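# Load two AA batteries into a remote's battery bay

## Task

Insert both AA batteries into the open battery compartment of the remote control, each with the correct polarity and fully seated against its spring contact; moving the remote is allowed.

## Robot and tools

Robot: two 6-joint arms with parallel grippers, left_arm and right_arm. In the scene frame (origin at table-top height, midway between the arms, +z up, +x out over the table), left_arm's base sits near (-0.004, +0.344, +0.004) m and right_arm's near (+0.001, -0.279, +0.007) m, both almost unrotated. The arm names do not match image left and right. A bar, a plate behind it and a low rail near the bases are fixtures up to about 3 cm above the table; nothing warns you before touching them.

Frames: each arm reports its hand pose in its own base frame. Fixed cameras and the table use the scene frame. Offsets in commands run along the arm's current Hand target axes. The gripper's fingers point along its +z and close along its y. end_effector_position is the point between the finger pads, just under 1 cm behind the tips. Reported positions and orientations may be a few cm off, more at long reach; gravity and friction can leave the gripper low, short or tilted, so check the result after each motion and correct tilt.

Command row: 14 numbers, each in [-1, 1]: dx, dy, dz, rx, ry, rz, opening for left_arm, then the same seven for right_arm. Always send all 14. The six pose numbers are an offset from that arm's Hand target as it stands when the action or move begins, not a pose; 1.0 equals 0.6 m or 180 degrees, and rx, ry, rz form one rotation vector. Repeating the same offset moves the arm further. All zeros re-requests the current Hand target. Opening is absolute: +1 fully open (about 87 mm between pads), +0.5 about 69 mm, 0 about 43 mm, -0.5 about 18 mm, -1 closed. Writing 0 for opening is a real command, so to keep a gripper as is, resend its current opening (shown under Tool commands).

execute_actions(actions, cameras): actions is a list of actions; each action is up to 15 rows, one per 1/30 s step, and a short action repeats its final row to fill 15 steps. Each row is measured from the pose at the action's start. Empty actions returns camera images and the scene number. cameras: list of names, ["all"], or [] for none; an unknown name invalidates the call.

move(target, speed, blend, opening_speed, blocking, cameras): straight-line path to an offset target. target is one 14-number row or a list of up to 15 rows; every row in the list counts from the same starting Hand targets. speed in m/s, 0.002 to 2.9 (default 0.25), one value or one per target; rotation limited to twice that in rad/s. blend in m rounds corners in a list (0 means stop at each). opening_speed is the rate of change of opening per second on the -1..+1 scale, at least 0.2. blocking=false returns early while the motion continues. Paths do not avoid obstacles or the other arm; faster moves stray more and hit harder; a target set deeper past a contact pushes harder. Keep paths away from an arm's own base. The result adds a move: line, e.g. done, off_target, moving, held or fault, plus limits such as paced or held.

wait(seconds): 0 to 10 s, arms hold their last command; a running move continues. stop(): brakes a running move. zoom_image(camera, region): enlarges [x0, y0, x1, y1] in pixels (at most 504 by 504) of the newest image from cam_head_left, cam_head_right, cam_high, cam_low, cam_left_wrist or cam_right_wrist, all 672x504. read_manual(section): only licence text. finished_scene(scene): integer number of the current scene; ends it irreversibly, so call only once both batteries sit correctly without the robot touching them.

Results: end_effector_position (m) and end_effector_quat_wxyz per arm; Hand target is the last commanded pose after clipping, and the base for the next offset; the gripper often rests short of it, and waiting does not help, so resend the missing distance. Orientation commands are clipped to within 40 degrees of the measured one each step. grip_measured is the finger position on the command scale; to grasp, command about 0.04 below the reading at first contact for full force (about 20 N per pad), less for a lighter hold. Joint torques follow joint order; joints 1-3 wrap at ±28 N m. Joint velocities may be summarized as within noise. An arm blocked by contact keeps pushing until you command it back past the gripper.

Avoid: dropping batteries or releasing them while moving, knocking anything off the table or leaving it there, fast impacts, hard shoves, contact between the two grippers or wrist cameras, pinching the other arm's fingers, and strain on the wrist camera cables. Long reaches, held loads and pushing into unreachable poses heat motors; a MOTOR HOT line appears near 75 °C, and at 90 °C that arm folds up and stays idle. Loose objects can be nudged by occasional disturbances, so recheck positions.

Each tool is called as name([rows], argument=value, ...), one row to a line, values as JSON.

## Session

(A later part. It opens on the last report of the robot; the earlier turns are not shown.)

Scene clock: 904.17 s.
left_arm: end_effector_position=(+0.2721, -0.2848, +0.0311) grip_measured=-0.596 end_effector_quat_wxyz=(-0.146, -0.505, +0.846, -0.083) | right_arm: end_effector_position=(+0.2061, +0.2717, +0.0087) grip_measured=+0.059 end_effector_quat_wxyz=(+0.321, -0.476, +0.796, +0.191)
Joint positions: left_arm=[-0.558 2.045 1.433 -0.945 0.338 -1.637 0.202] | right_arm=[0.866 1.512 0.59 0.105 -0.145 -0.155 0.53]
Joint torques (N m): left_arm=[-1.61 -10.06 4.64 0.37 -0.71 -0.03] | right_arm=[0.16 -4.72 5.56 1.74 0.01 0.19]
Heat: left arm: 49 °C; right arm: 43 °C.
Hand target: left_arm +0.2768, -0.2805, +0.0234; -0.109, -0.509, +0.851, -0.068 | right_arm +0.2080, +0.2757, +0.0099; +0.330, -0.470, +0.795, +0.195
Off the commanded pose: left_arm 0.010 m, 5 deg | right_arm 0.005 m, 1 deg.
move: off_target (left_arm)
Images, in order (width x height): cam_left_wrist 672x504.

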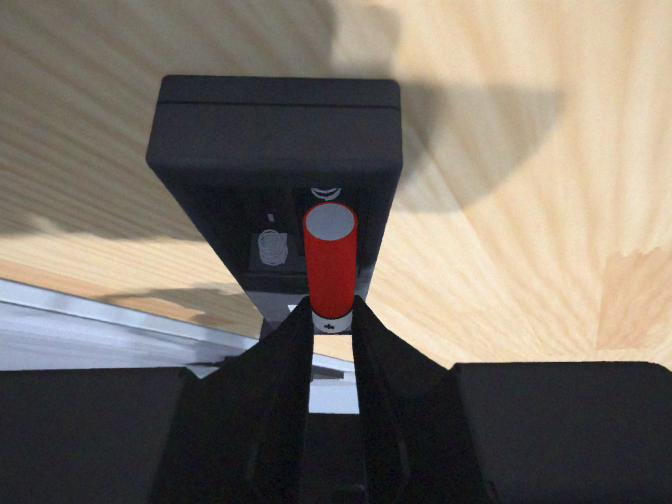

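move(target=[-0.0034, 0.003, 0.0129, 0, 0, 0, -0.68, 0, 0, 0, 0, 0, 0, 0.0], cameras=["cam_left_wrist"], speed=0.05)

zoom_image(camera="cam_left_wrist", region=[250, 120, 430, 300])

Scene clock: 928.40 s.
left_arm: end_effector_position=(+0.2722, -0.2849, +0.0312) grip_measured=-0.596 end_effector_quat_wxyz=(-0.146, -0.505, +0.846, -0.083) | right_arm: end_effector_position=(+0.2061, +0.2717, +0.0087) grip_measured=+0.059 end_effector_quat_wxyz=(+0.321, -0.476, +0.796, +0.191)
Joint positions: left_arm=[-0.558 2.045 1.434 -0.945 0.338 -1.637 0.202] | right_arm=[0.866 1.512 0.59 0.105 -0.145 -0.155 0.53]
Joint torques (N m): left_arm=[-1.69 -9.46 2.78 0.63 -0.71 -0.04] | right_arm=[0.14 -4.74 5.56 1.74 0.01 0.19]
Heat: left arm: 50 °C; right arm: 43 °C.
Hand target: left_arm +0.2754, -0.2797, +0.0154; -0.109, -0.509, +0.851, -0.068 | right_arm +0.2080, +0.2757, +0.0099; +0.330, -0.470, +0.795, +0.195
Off the commanded pose: left_arm 0.017 m, 5 deg | right_arm 0.005 m, 1 deg.
move: off_target (left_arm)
Images, in order (width x height): cam_left_wrist 672x504.

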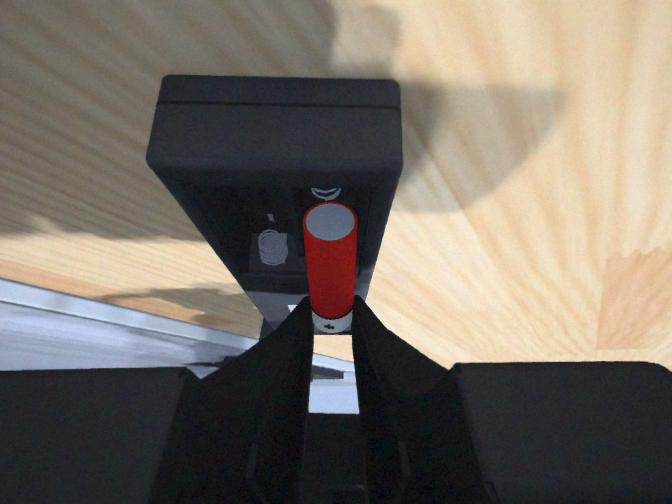

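Scaled by 2.800.

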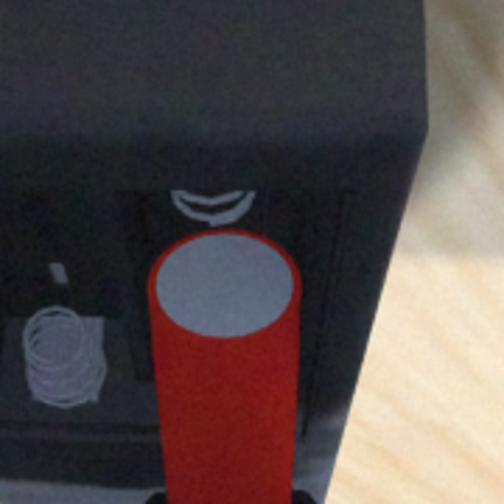

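wait(seconds=0.1, cameras=["cam_low", "cam_right_wrist", "cam_head_right"])

zoom_image(camera="cam_low", region=[230, 140, 330, 240])

zoom_image(camera="cam_right_wrist", region=[270, 0, 430, 100])

Scene clock: 931.60 s.
left_arm: end_effector_position=(+0.2722, -0.2849, +0.0312) grip_measured=-0.596 end_effector_quat_wxyz=(-0.146, -0.505, +0.846, -0.083) | right_arm: end_effector_position=(+0.2061, +0.2717, +0.0087) grip_measured=+0.059 end_effector_quat_wxyz=(+0.321, -0.476, +0.796, +0.191)
Joint positions: left_arm=[-0.558 2.045 1.434 -0.945 0.338 -1.637 0.202] | right_arm=[0.866 1.512 0.59 0.105 -0.145 -0.155 0.53]
Joint torques (N m): left_arm=[-1.66 -9.47 2.81 0.63 -0.71 -0.02] | right_arm=[0.16 -4.74 5.56 1.74 0.01 0.19]
Heat: left arm: 50 °C; right arm: 43 °C.
Hand target: left_arm +0.2754, -0.2797, +0.0154; -0.109, -0.509, +0.851, -0.068 | right_arm +0.2080, +0.2757, +0.0099; +0.330, -0.470, +0.795, +0.195
Tool commands: left_gripper/opening=-0.68 right_gripper/opening=+0.0
Off the commanded pose: left_arm 0.017 m, 5 deg | right_arm 0.005 m, 1 deg.
wait: 0.10 s; at rest from the start
Images, in order (width x height): cam_head_right 672x504, cam_low 672x504, cam_right_wrist 672x504.

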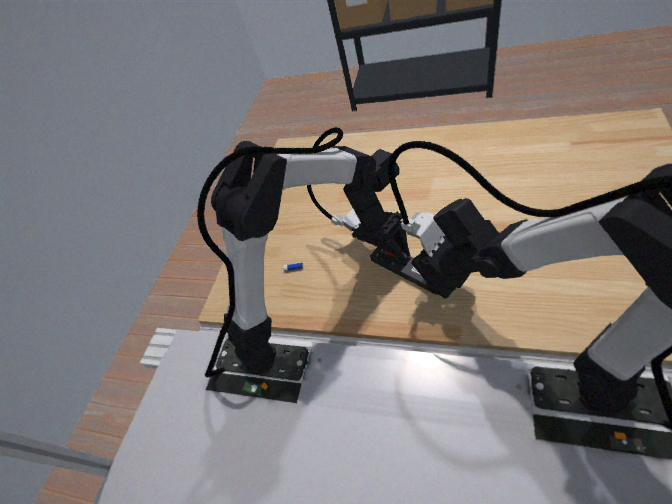

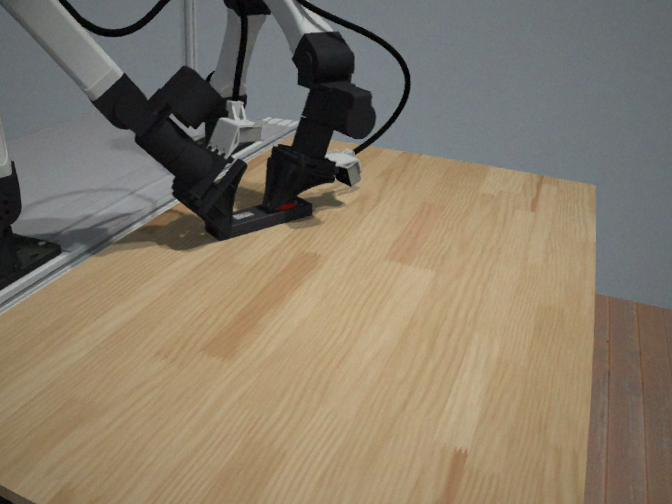

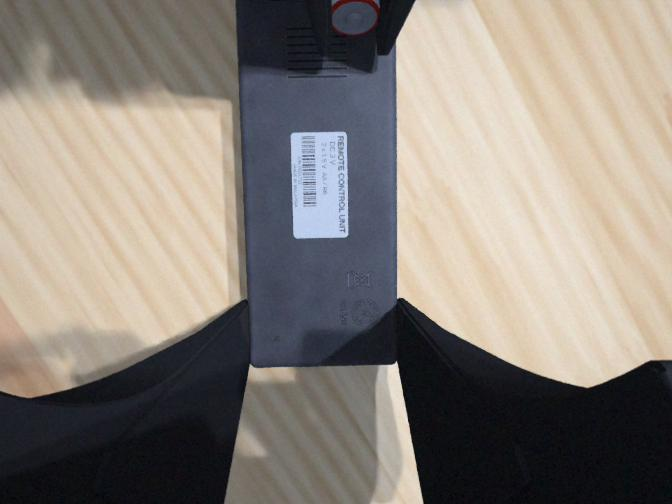

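Scaled by 5.040.

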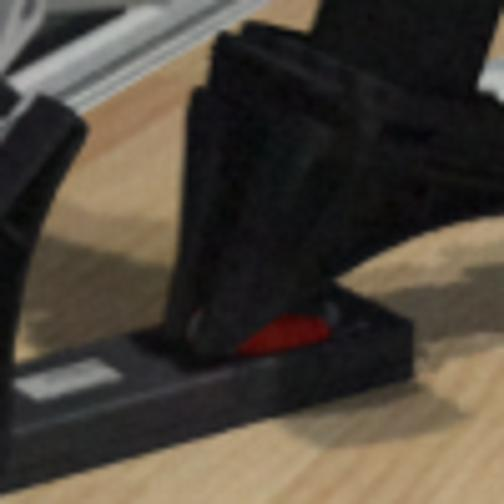

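Scaled by 3.150.

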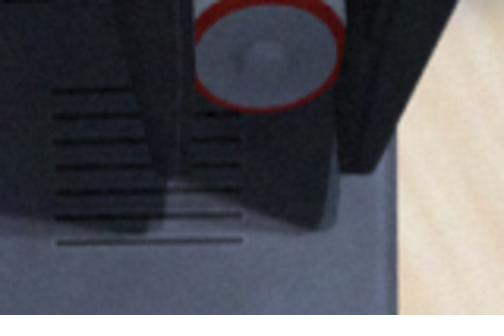

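zoom_image(camera="cam_head_right", region=[340, 140, 480, 300])

zoom_image(camera="cam_low", region=[190, 80, 350, 240])

Scaled by 3.150.

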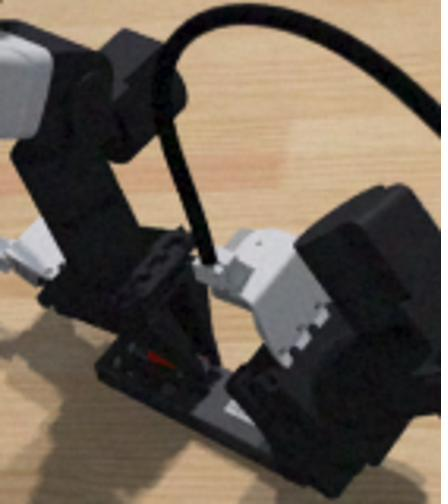

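Scaled by 3.150.

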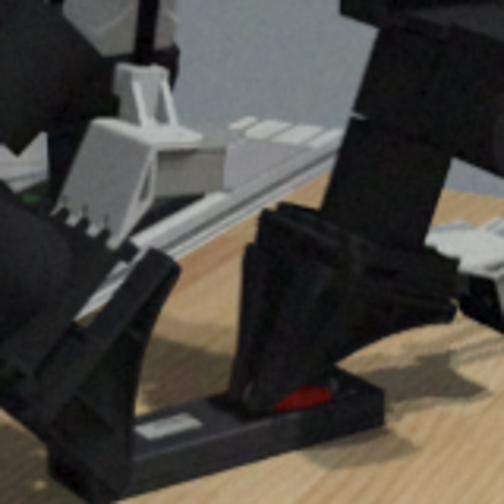

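move(target=[0.0228, -0.003, -0.0967, -0.0001, 0.0747, 0.0005, -0.68, 0, 0, 0, 0, 0, 0, 0.0], cameras=["cam_left_wrist", "cam_right_wrist", "cam_low"], speed=0.1)

zoom_image(camera="cam_left_wrist", region=[250, 40, 430, 220])

Scene clock: 1103.33 s.
left_arm: end_effector_position=(+0.2699, -0.2755, +0.0545) grip_measured=-0.596 end_effector_quat_wxyz=(-0.214, -0.502, +0.832, -0.102) | right_arm: end_effector_position=(+0.2061, +0.2717, +0.0087) grip_measured=+0.059 end_effector_quat_wxyz=(+0.321, -0.476, +0.796, +0.191)
Joint positions: left_arm=[-0.486 2.045 1.468 -1.045 0.476 -1.559 0.202] | right_arm=[0.866 1.512 0.59 0.105 -0.145 -0.155 0.53]
Joint torques (N m): left_arm=[0.75 -13.12 7.05 0.02 0.37 0.18] | right_arm=[0.14 -4.75 5.56 1.74 0.01 0.19]
Heat: left arm: 49 °C; right arm: 43 °C.
Hand target: left_arm +0.2774, -0.2789, +0.0749; -0.208, -0.497, +0.833, -0.127 | right_arm +0.2080, +0.2757, +0.0099; +0.330, -0.470, +0.795, +0.195
Off the commanded pose: left_arm 0.022 m, 3 deg | right_arm 0.005 m, 1 deg.
move: off_target (left_arm)
Images, in order (width x height): cam_low 672x504, cam_left_wrist 672x504, cam_right_wrist 672x504.

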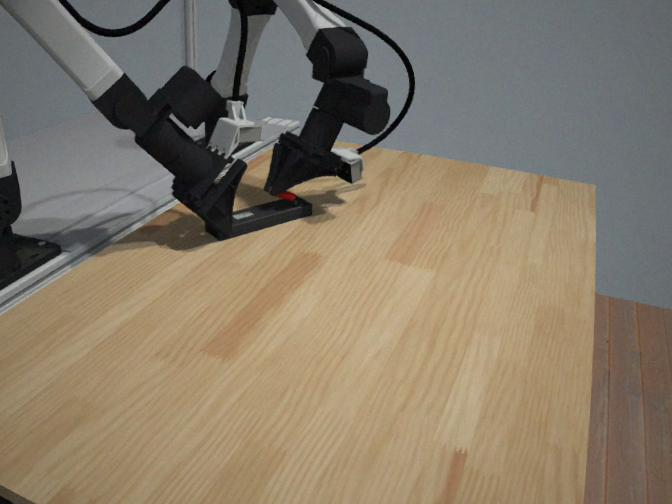

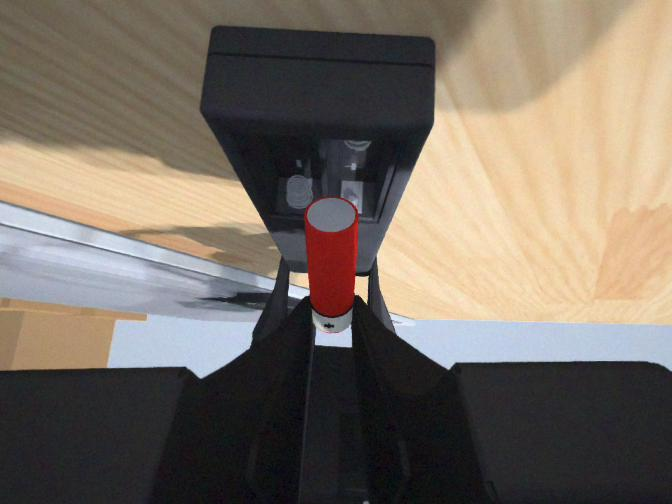

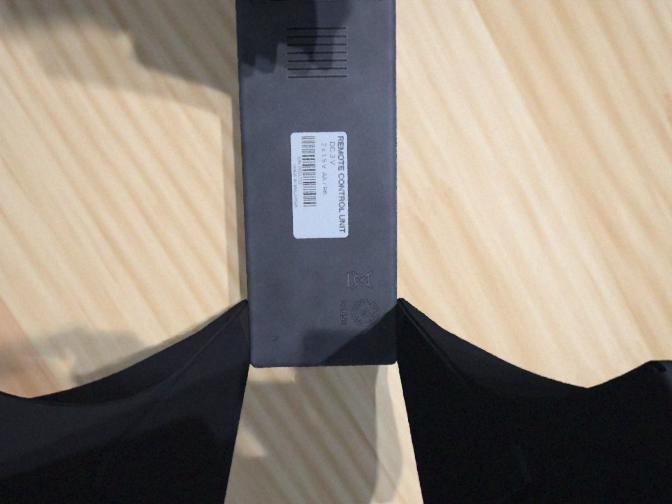

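Scaled by 2.800.

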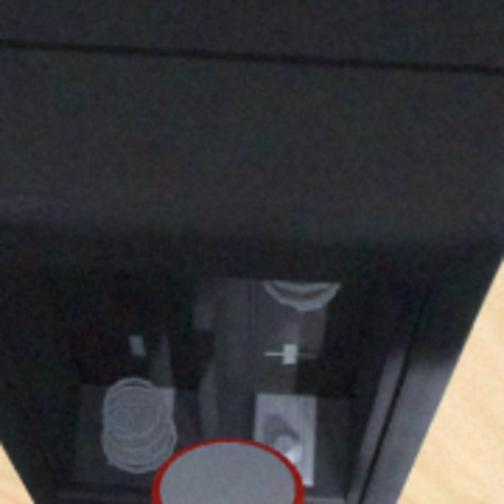

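move(target=[-0.0229, 0, 0.0444, 0, 0, 0, -0.68, 0, 0, 0, 0, 0, 0, 0.0], cameras=["cam_left_wrist"], speed=0.06)

zoom_image(camera="cam_left_wrist", region=[250, 80, 430, 260])

Scene clock: 1107.97 s.
left_arm: end_effector_position=(+0.2747, -0.2782, +0.0454) grip_measured=-0.596 end_effector_quat_wxyz=(-0.204, -0.497, +0.835, -0.119) | right_arm: end_effector_position=(+0.2061, +0.2717, +0.0087) grip_measured=+0.059 end_effector_quat_wxyz=(+0.321, -0.476, +0.796, +0.191)
Joint positions: left_arm=[-0.486 2.045 1.43 -0.966 0.477 -1.559 0.202] | right_arm=[0.866 1.512 0.59 0.105 -0.145 -0.155 0.53]
Joint torques (N m): left_arm=[0.58 -9.31 4.85 0.32 0.39 0.19] | right_arm=[0.16 -4.74 5.55 1.74 0.01 0.19]
Heat: left arm: 50 °C; right arm: 43 °C.
Hand target: left_arm +0.2773, -0.2794, +0.0450; -0.208, -0.497, +0.833, -0.127 | right_arm +0.2080, +0.2757, +0.0099; +0.330, -0.470, +0.795, +0.195
Off the commanded pose: left_arm 0.003 m, 1 deg | right_arm 0.005 m, 1 deg.
move: done
Images, in order (width x height): cam_left_wrist 672x504.

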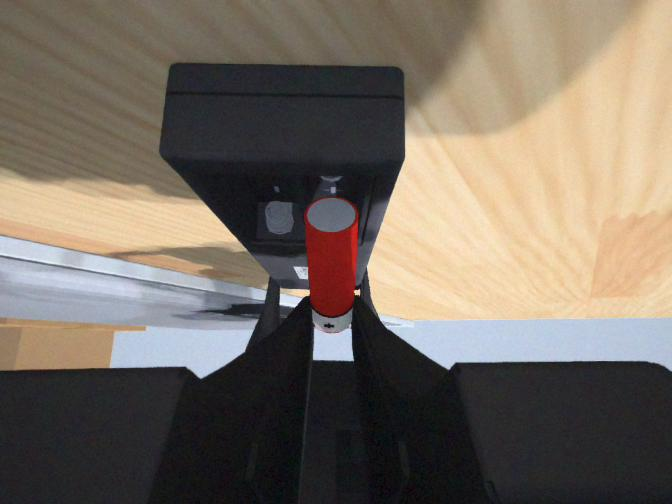

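Scaled by 2.800.

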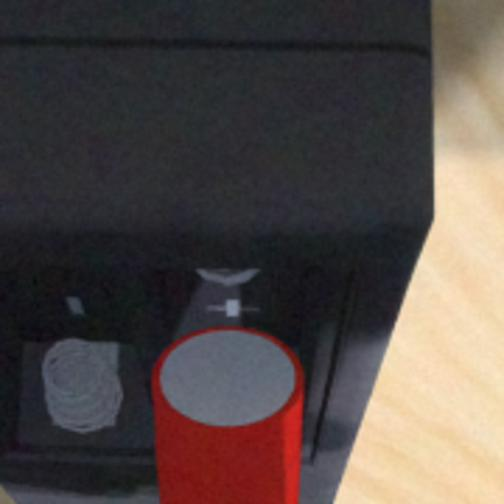

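move(target=[-0.0112, 0, 0.0054, 0, 0, 0, -0.68, 0, 0, 0, 0, 0, 0, 0.0], cameras=["cam_left_wrist", "cam_right_wrist", "cam_low"], speed=0.05)

zoom_image(camera="cam_left_wrist", region=[250, 80, 430, 260])

zoom_image(camera="cam_low", region=[230, 140, 330, 240])

Scene clock: 1113.00 s.
left_arm: end_effector_position=(+0.2771, -0.2753, +0.0432) grip_measured=-0.596 end_effector_quat_wxyz=(-0.202, -0.497, +0.835, -0.123) | right_arm: end_effector_position=(+0.2061, +0.2717, +0.0087) grip_measured=+0.059 end_effector_quat_wxyz=(+0.321, -0.476, +0.796, +0.191)
Joint positions: left_arm=[-0.476 2.045 1.421 -0.952 0.477 -1.548 0.202] | right_arm=[0.866 1.512 0.59 0.105 -0.145 -0.155 0.53]
Joint torques (N m): left_arm=[0.73 -8.24 4.75 0.32 0.4 0.19] | right_arm=[0.16 -4.74 5.56 1.74 0.01 0.19]
Heat: left arm: 50 °C; right arm: 43 °C.
Hand target: left_arm +0.2794, -0.2756, +0.0390; -0.208, -0.497, +0.833, -0.127 | right_arm +0.2080, +0.2757, +0.0099; +0.330, -0.470, +0.795, +0.195
Off the commanded pose: left_arm 0.005 m, 1 deg | right_arm 0.005 m, 1 deg.
move: done
Images, in order (width x height): cam_low 672x504, cam_left_wrist 672x504, cam_right_wrist 672x504.

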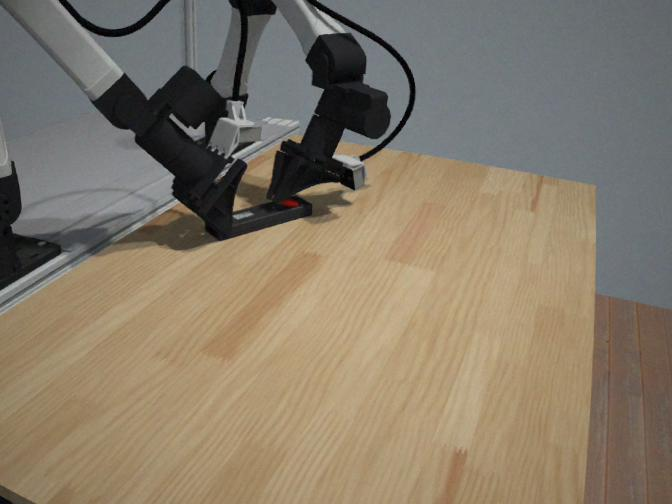

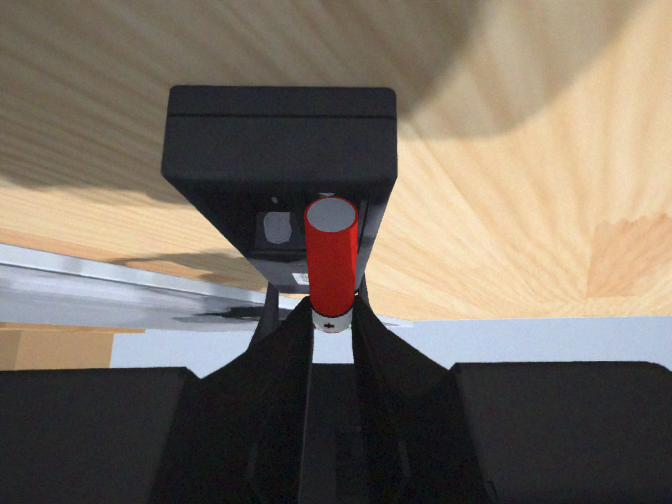

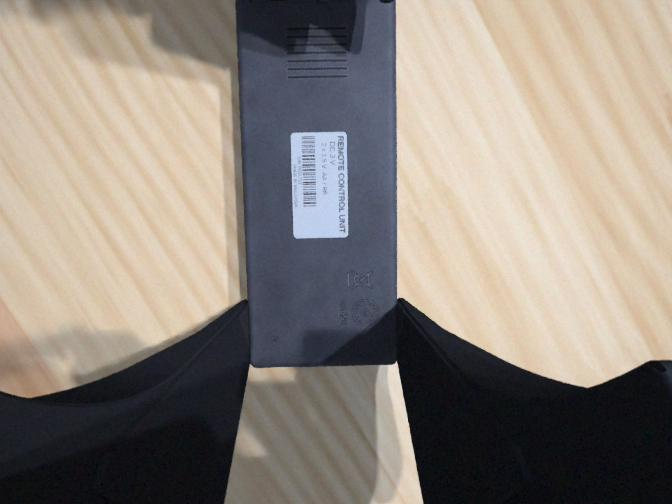

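Scaled by 2.800.

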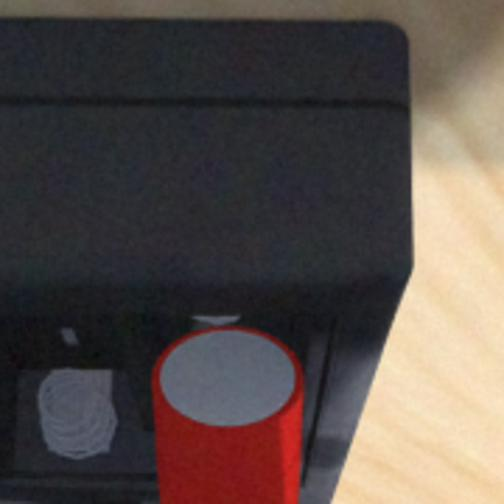

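Scaled by 5.040.

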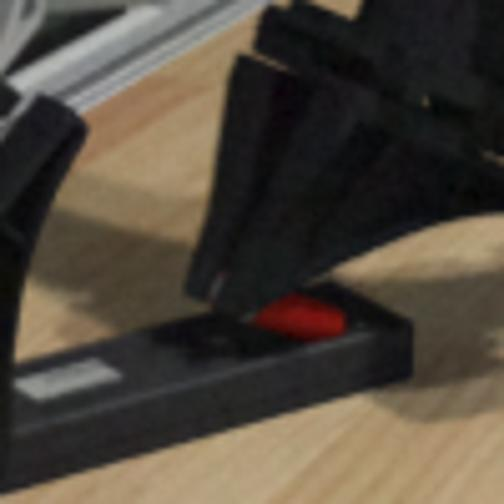

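move(target=[-0.0083, 0.002, 0.0125, 0, 0, 0, -0.68, 0, 0, 0, 0, 0, 0, 0.0], cameras=["cam_left_wrist", "cam_low"], speed=0.05)

zoom_image(camera="cam_left_wrist", region=[250, 80, 430, 260])

zoom_image(camera="cam_low", region=[230, 140, 330, 240])

Scene clock: 1118.80 s.
left_arm: end_effector_position=(+0.2754, -0.2751, +0.0344) grip_measured=-0.596 end_effector_quat_wxyz=(-0.204, -0.496, +0.835, -0.123) | right_arm: end_effector_position=(+0.2061, +0.2717, +0.0087) grip_measured=+0.059 end_effector_quat_wxyz=(+0.321, -0.476, +0.796, +0.191)
Joint positions: left_arm=[-0.476 2.057 1.4 -0.923 0.481 -1.545 0.202] | right_arm=[0.866 1.512 0.59 0.105 -0.145 -0.155 0.53]
Joint torques (N m): left_arm=[0.95 -8.44 4.57 0.37 0.35 0.2] | right_arm=[0.14 -4.74 5.56 1.74 0.01 0.19]
Heat: left arm: 50 °C; right arm: 43 °C.
Hand target: left_arm +0.2788, -0.2744, +0.0300; -0.208, -0.497, +0.833, -0.127 | right_arm +0.2080, +0.2757, +0.0099; +0.330, -0.470, +0.795, +0.195
Off the commanded pose: left_arm 0.006 m, 1 deg | right_arm 0.005 m, 1 deg.
move: done
Images, in order (width x height): cam_low 672x504, cam_left_wrist 672x504.

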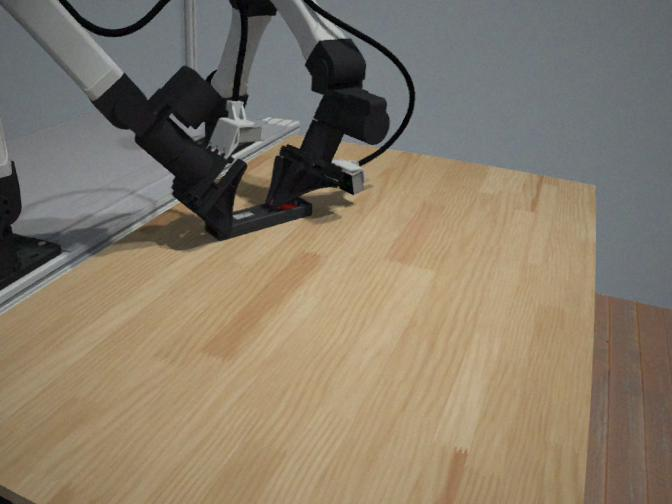

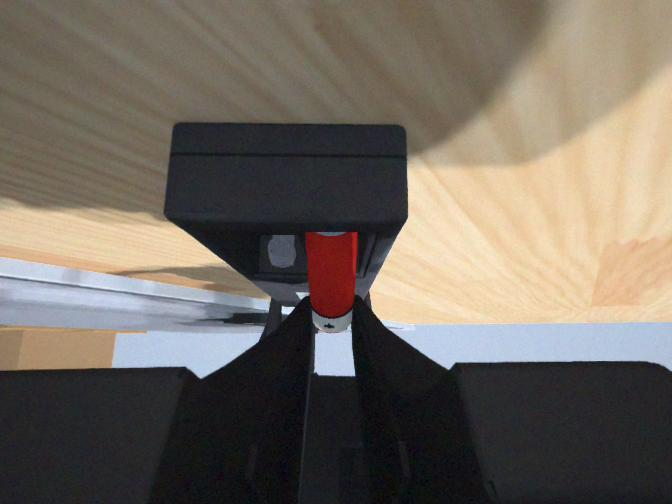

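Scaled by 2.800.

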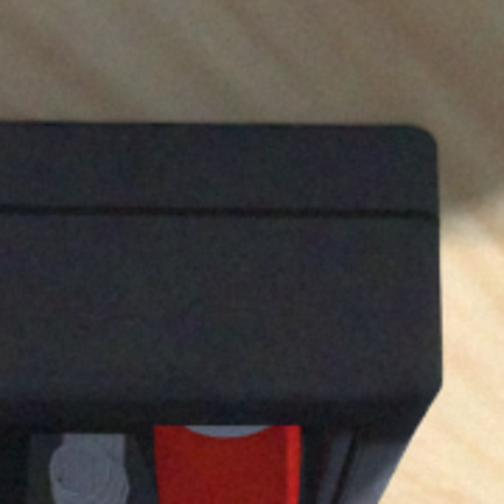

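Scaled by 5.040.

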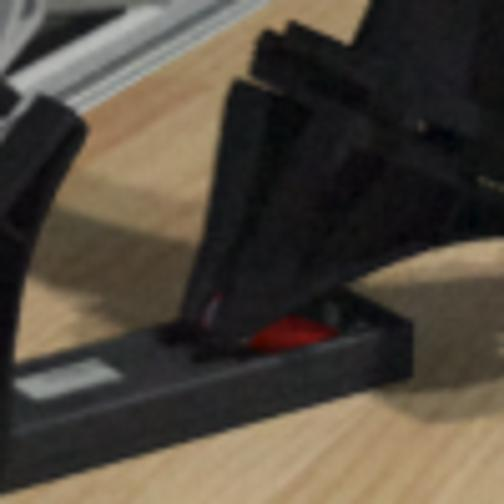

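move(target=[-0.0033, 0, 0.0118, 0, -0.0722, 0, -0.68, 0, 0, 0, 0, 0, 0, 0.0], cameras=["cam_left_wrist", "cam_low", "cam_right_wrist"], speed=0.05)

zoom_image(camera="cam_left_wrist", region=[250, 80, 430, 260])

zoom_image(camera="cam_low", region=[230, 140, 330, 240])

Scene clock: 1127.43 s.
left_arm: end_effector_position=(+0.2741, -0.2769, +0.0286) grip_measured=-0.596 end_effector_quat_wxyz=(-0.145, -0.505, +0.847, -0.081) | right_arm: end_effector_position=(+0.2061, +0.2717, +0.0087) grip_measured=+0.059 end_effector_quat_wxyz=(+0.321, -0.476, +0.796, +0.191)
Joint positions: left_arm=[-0.539 2.044 1.422 -0.945 0.334 -1.616 0.202] | right_arm=[0.866 1.512 0.59 0.105 -0.145 -0.155 0.53]
Joint torques (N m): left_arm=[-2.06 -10.13 4.71 0.39 -0.59 -0.08] | right_arm=[0.14 -4.74 5.56 1.74 0.01 0.19]
Heat: left arm: 49 °C; right arm: 43 °C.
Hand target: left_arm +0.2781, -0.2757, +0.0228; -0.113, -0.508, +0.851, -0.070 | right_arm +0.2080, +0.2757, +0.0099; +0.330, -0.470, +0.795, +0.195
Off the commanded pose: left_arm 0.007 m, 4 deg | right_arm 0.005 m, 1 deg.
move: off_target (left_arm)
Images, in order (width x height): cam_low 672x504, cam_left_wrist 672x504, cam_right_wrist 672x504.

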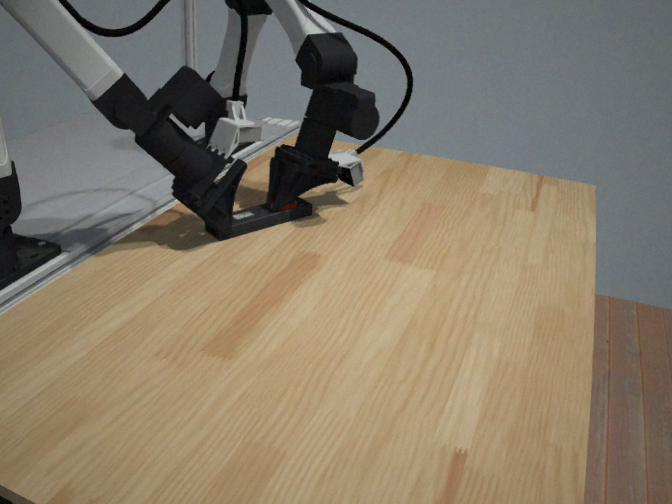

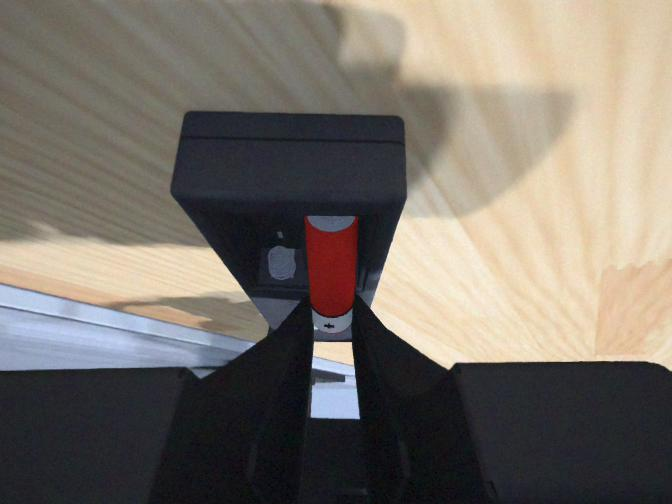

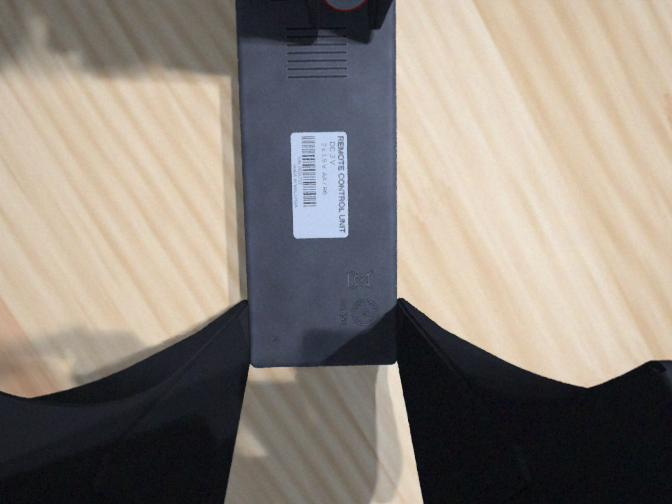

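Scaled by 2.800.

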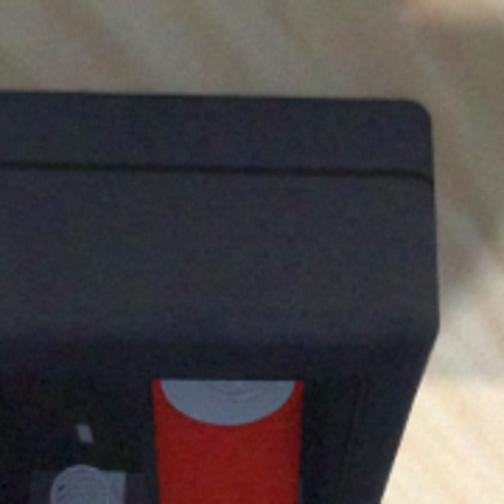

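Scaled by 5.040.

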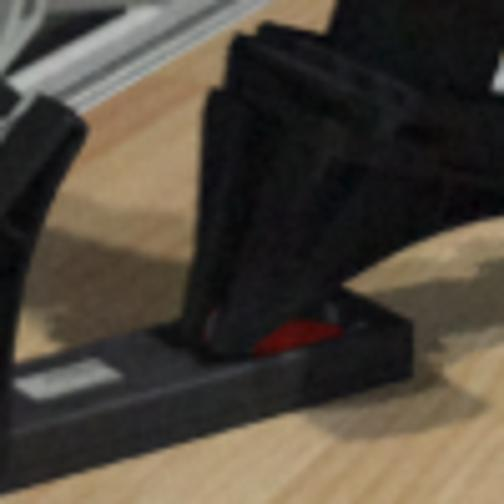

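move(target=[-0.0161, 0, -0.0044, 0, 0, 0, -0.68, 0, 0, 0, 0, 0, 0, 0.0], cameras=["cam_left_wrist", "cam_right_wrist"], speed=0.03)

zoom_image(camera="cam_right_wrist", region=[270, 0, 430, 100])

Scene clock: 1136.60 s.
left_arm: end_effector_position=(+0.2748, -0.2759, +0.0285) grip_measured=-0.596 end_effector_quat_wxyz=(-0.145, -0.506, +0.846, -0.081) | right_arm: end_effector_position=(+0.2061, +0.2717, +0.0087) grip_measured=+0.059 end_effector_quat_wxyz=(+0.321, -0.476, +0.796, +0.191)
Joint positions: left_arm=[-0.536 2.044 1.422 -0.945 0.333 -1.615 0.202] | right_arm=[0.866 1.512 0.59 0.105 -0.145 -0.155 0.53]
Joint torques (N m): left_arm=[0.36 -10.13 4.78 0.32 -0.58 0.2] | right_arm=[0.14 -4.74 5.56 1.74 0.01 0.19]
Heat: left arm: 51 °C; right arm: 43 °C.
Hand target: left_arm +0.2829, -0.2669, +0.0228; -0.112, -0.508, +0.851, -0.070 | right_arm +0.2080, +0.2757, +0.0099; +0.330, -0.470, +0.795, +0.195
Off the commanded pose: left_arm 0.013 m, 4 deg | right_arm 0.005 m, 1 deg.
move: off_target (left_arm)
Images, in order (width x height): cam_left_wrist 672x504, cam_right_wrist 672x504.

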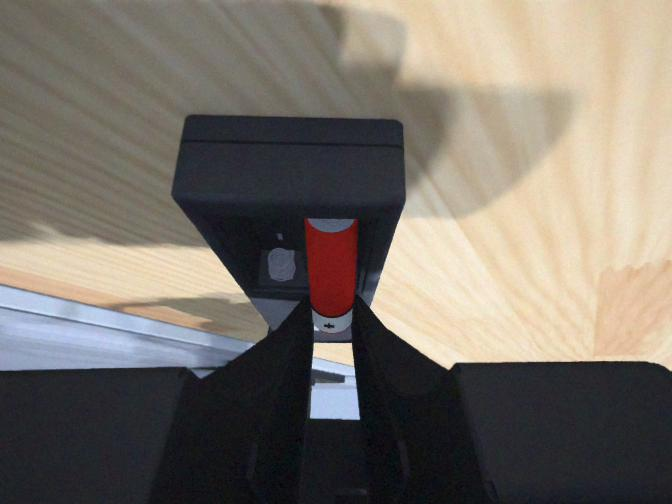

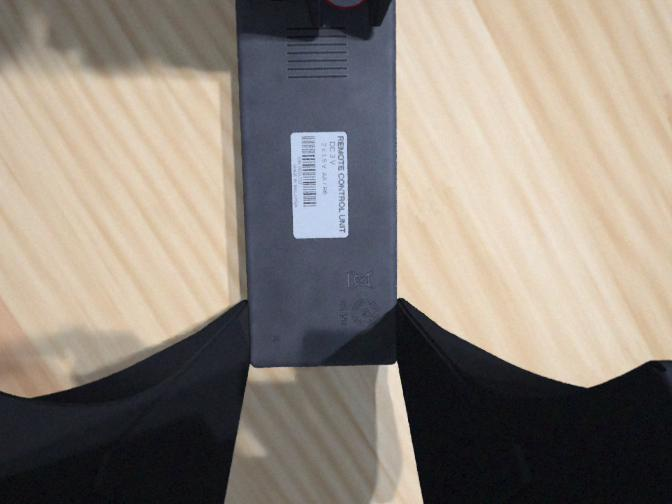

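Scaled by 3.150.

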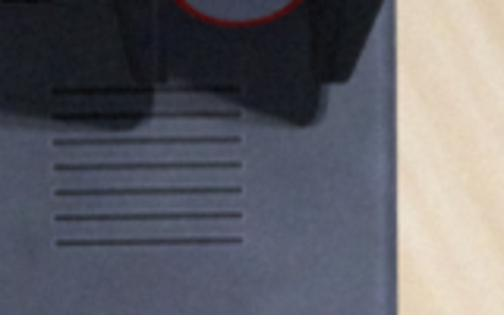

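move(target=[-0.0193, 0, -0.0053, 0, 0, 0, -0.68, 0, 0, 0, 0, 0, 0, 0.0], cameras=["cam_left_wrist", "cam_right_wrist"], speed=0.03)

zoom_image(camera="cam_right_wrist", region=[270, 0, 430, 100])

zoom_image(camera="cam_left_wrist", region=[250, 100, 430, 280])

Scene clock: 1141.00 s.
left_arm: end_effector_position=(+0.2784, -0.2705, +0.0283) grip_measured=-0.596 end_effector_quat_wxyz=(-0.142, -0.500, +0.850, -0.084) | right_arm: end_effector_position=(+0.2071, +0.2728, +0.0088) grip_measured=+0.059 end_effector_quat_wxyz=(+0.323, -0.476, +0.795, +0.192)
Joint positions: left_arm=[-0.52 2.044 1.422 -0.945 0.331 -1.584 0.202] | right_arm=[0.866 1.516 0.59 0.114 -0.145 -0.155 0.53]
Joint torques (N m): left_arm=[1.85 -10.04 4.83 0.22 -0.57 0.19] | right_arm=[0.14 -5.07 5.55 1.66 0.01 0.19]
Heat: left arm: 51 °C; right arm: 43 °C.
Hand target: left_arm +0.2885, -0.2564, +0.0228; -0.113, -0.508, +0.851, -0.070 | right_arm +0.2080, +0.2757, +0.0100; +0.330, -0.470, +0.795, +0.195
Off the commanded pose: left_arm 0.018 m, 4 deg | right_arm 0.003 m, 1 deg.
move: off_target (left_arm)
Images, in order (width x height): cam_left_wrist 672x504, cam_right_wrist 672x504.

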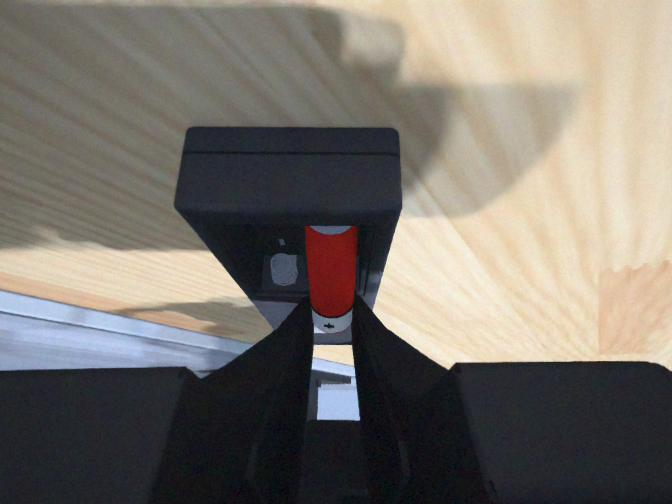

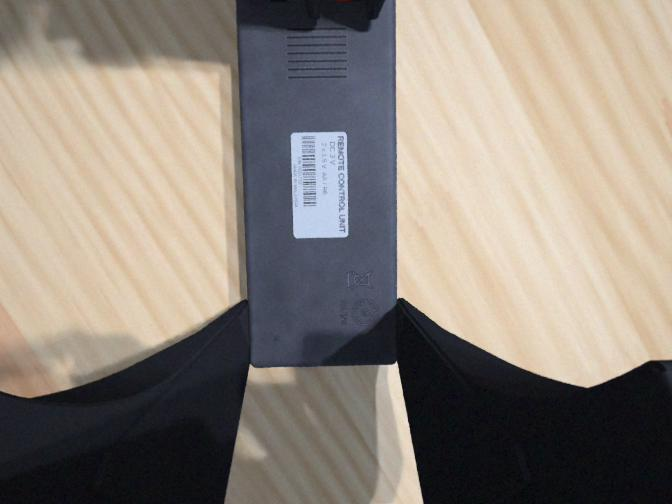

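Scaled by 3.150.

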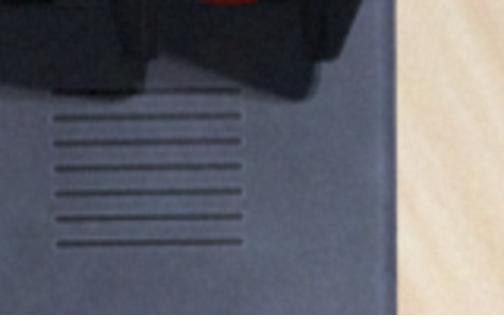

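Scaled by 2.800.

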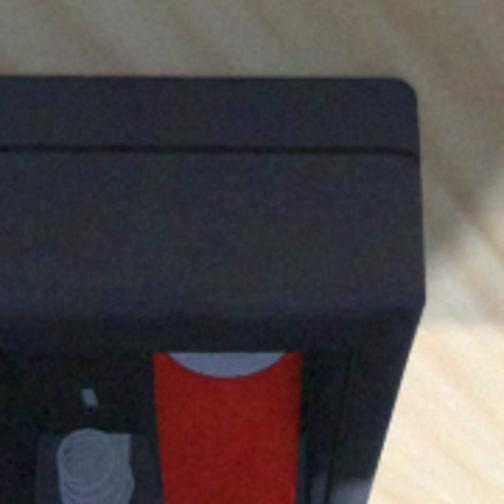

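move(target=[-0.0145, 0, -0.004, 0, 0, 0, -0.68, 0, 0, 0, 0, 0, 0, 0.0], cameras=["cam_left_wrist", "cam_right_wrist", "cam_low"], speed=0.03)

zoom_image(camera="cam_right_wrist", region=[270, 0, 430, 100])

zoom_image(camera="cam_low", region=[230, 140, 330, 240])

Scene clock: 1148.40 s.
left_arm: end_effector_position=(+0.2815, -0.2654, +0.0285) grip_measured=-0.596 end_effector_quat_wxyz=(-0.142, -0.497, +0.852, -0.086) | right_arm: end_effector_position=(+0.2095, +0.2761, +0.0116) grip_measured=+0.059 end_effector_quat_wxyz=(+0.331, -0.475, +0.792, +0.195)
Joint positions: left_arm=[-0.503 2.044 1.422 -0.947 0.333 -1.559 0.202] | right_arm=[0.867 1.516 0.59 0.133 -0.145 -0.154 0.53]
Joint torques (N m): left_arm=[2.58 -9.96 5.03 0.16 -0.58 0.2] | right_arm=[0.08 -5.07 5.53 1.48 0.02 0.18]
Heat: left arm: 52 °C; right arm: 43 °C.
Hand target: left_arm +0.2928, -0.2484, +0.0228; -0.113, -0.508, +0.851, -0.070 | right_arm +0.2081, +0.2757, +0.0100; +0.330, -0.470, +0.795, +0.195
Off the commanded pose: left_arm 0.021 m, 4 deg | right_arm 0.002 m, 1 deg.
move: off_target (left_arm)
Images, in order (width x height): cam_low 672x504, cam_left_wrist 672x504, cam_right_wrist 672x504.

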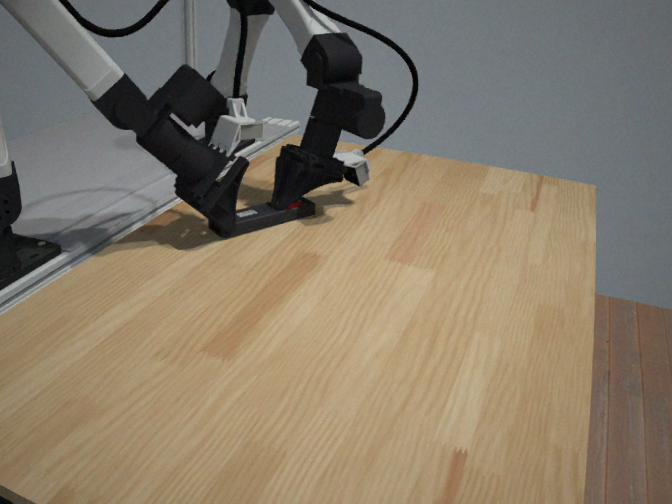

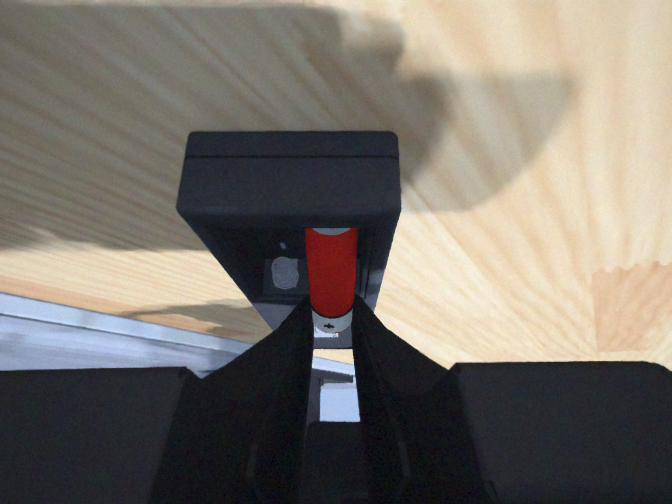

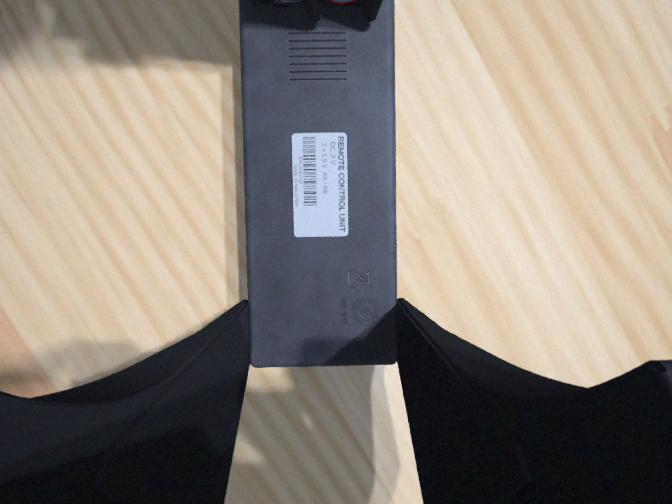

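Scaled by 3.150.

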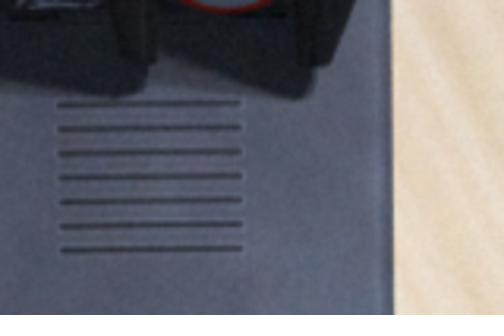

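Scaled by 5.040.

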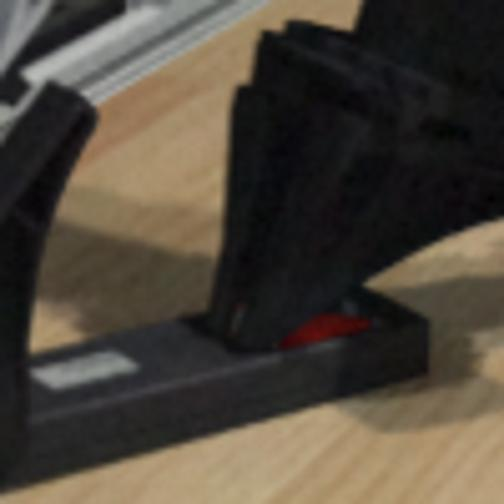

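zoom_image(camera="cam_right_wrist", region=[270, 0, 400, 40])

zoom_image(camera="cam_left_wrist", region=[260, 200, 400, 340])

Scaled by 3.877.

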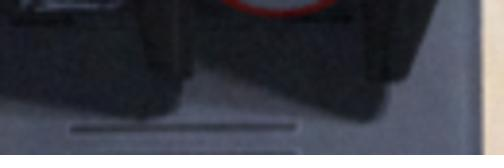

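Scaled by 3.600.

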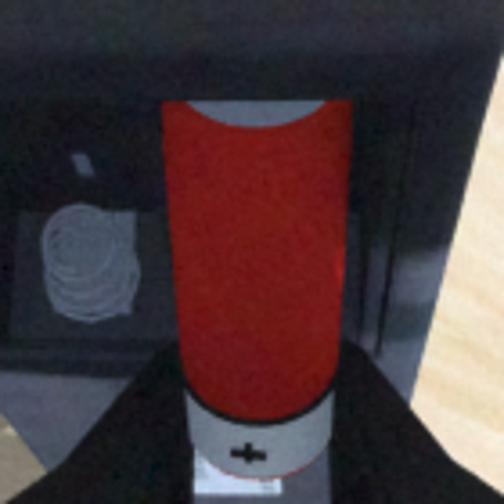

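move(target=[-0.0064, 0, -0.0018, 0, 0, 0, -0.68, 0.0118, 0, -0.0118, 0, 0, 0, 0.0], cameras=["cam_left_wrist", "cam_right_wrist"], speed=0.03)

zoom_image(camera="cam_right_wrist", region=[240, 0, 400, 60])

Scene clock: 1169.57 s.
left_arm: end_effector_position=(+0.2811, -0.2646, +0.0295) grip_measured=-0.596 end_effector_quat_wxyz=(-0.146, -0.494, +0.852, -0.089) | right_arm: end_effector_position=(+0.2083, +0.2747, +0.0116) grip_measured=+0.059 end_effector_quat_wxyz=(+0.337, -0.474, +0.789, +0.197)
Joint positions: left_arm=[-0.497 2.044 1.422 -0.95 0.344 -1.548 0.202] | right_arm=[0.867 1.504 0.569 0.156 -0.145 -0.154 0.53]
Joint torques (N m): left_arm=[3.1 -9.89 5.12 0.15 -0.69 0.18] | right_arm=[-0.64 -7.12 4.08 1.22 -0.04 0.13]
Heat: left arm: 52 °C; right arm: 43 °C.
Hand target: left_arm +0.2946, -0.2449, +0.0228; -0.113, -0.508, +0.851, -0.070 | right_arm +0.2031, +0.2668, +0.0098; +0.330, -0.470, +0.795, +0.195
Off the commanded pose: left_arm 0.025 m, 5 deg | right_arm 0.009 m, 1 deg.
move: off_target (left_arm)
Images, in order (width x height): cam_left_wrist 672x504, cam_right_wrist 672x504.

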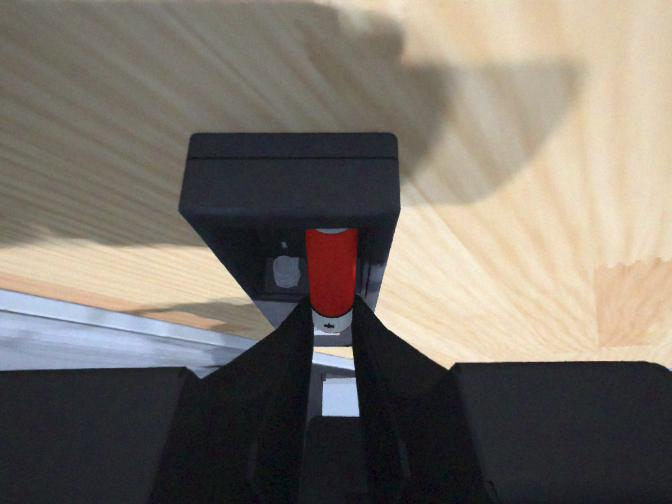

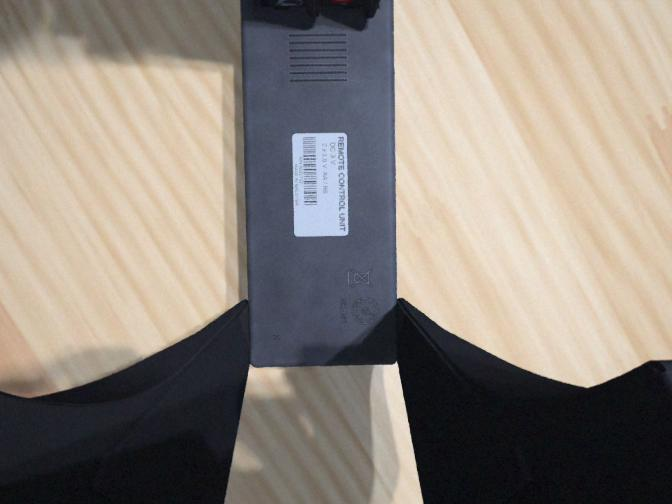

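Scaled by 3.150.

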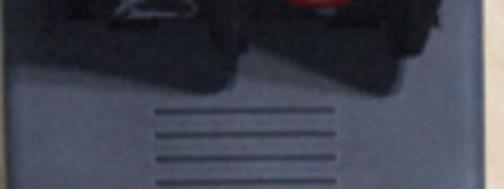

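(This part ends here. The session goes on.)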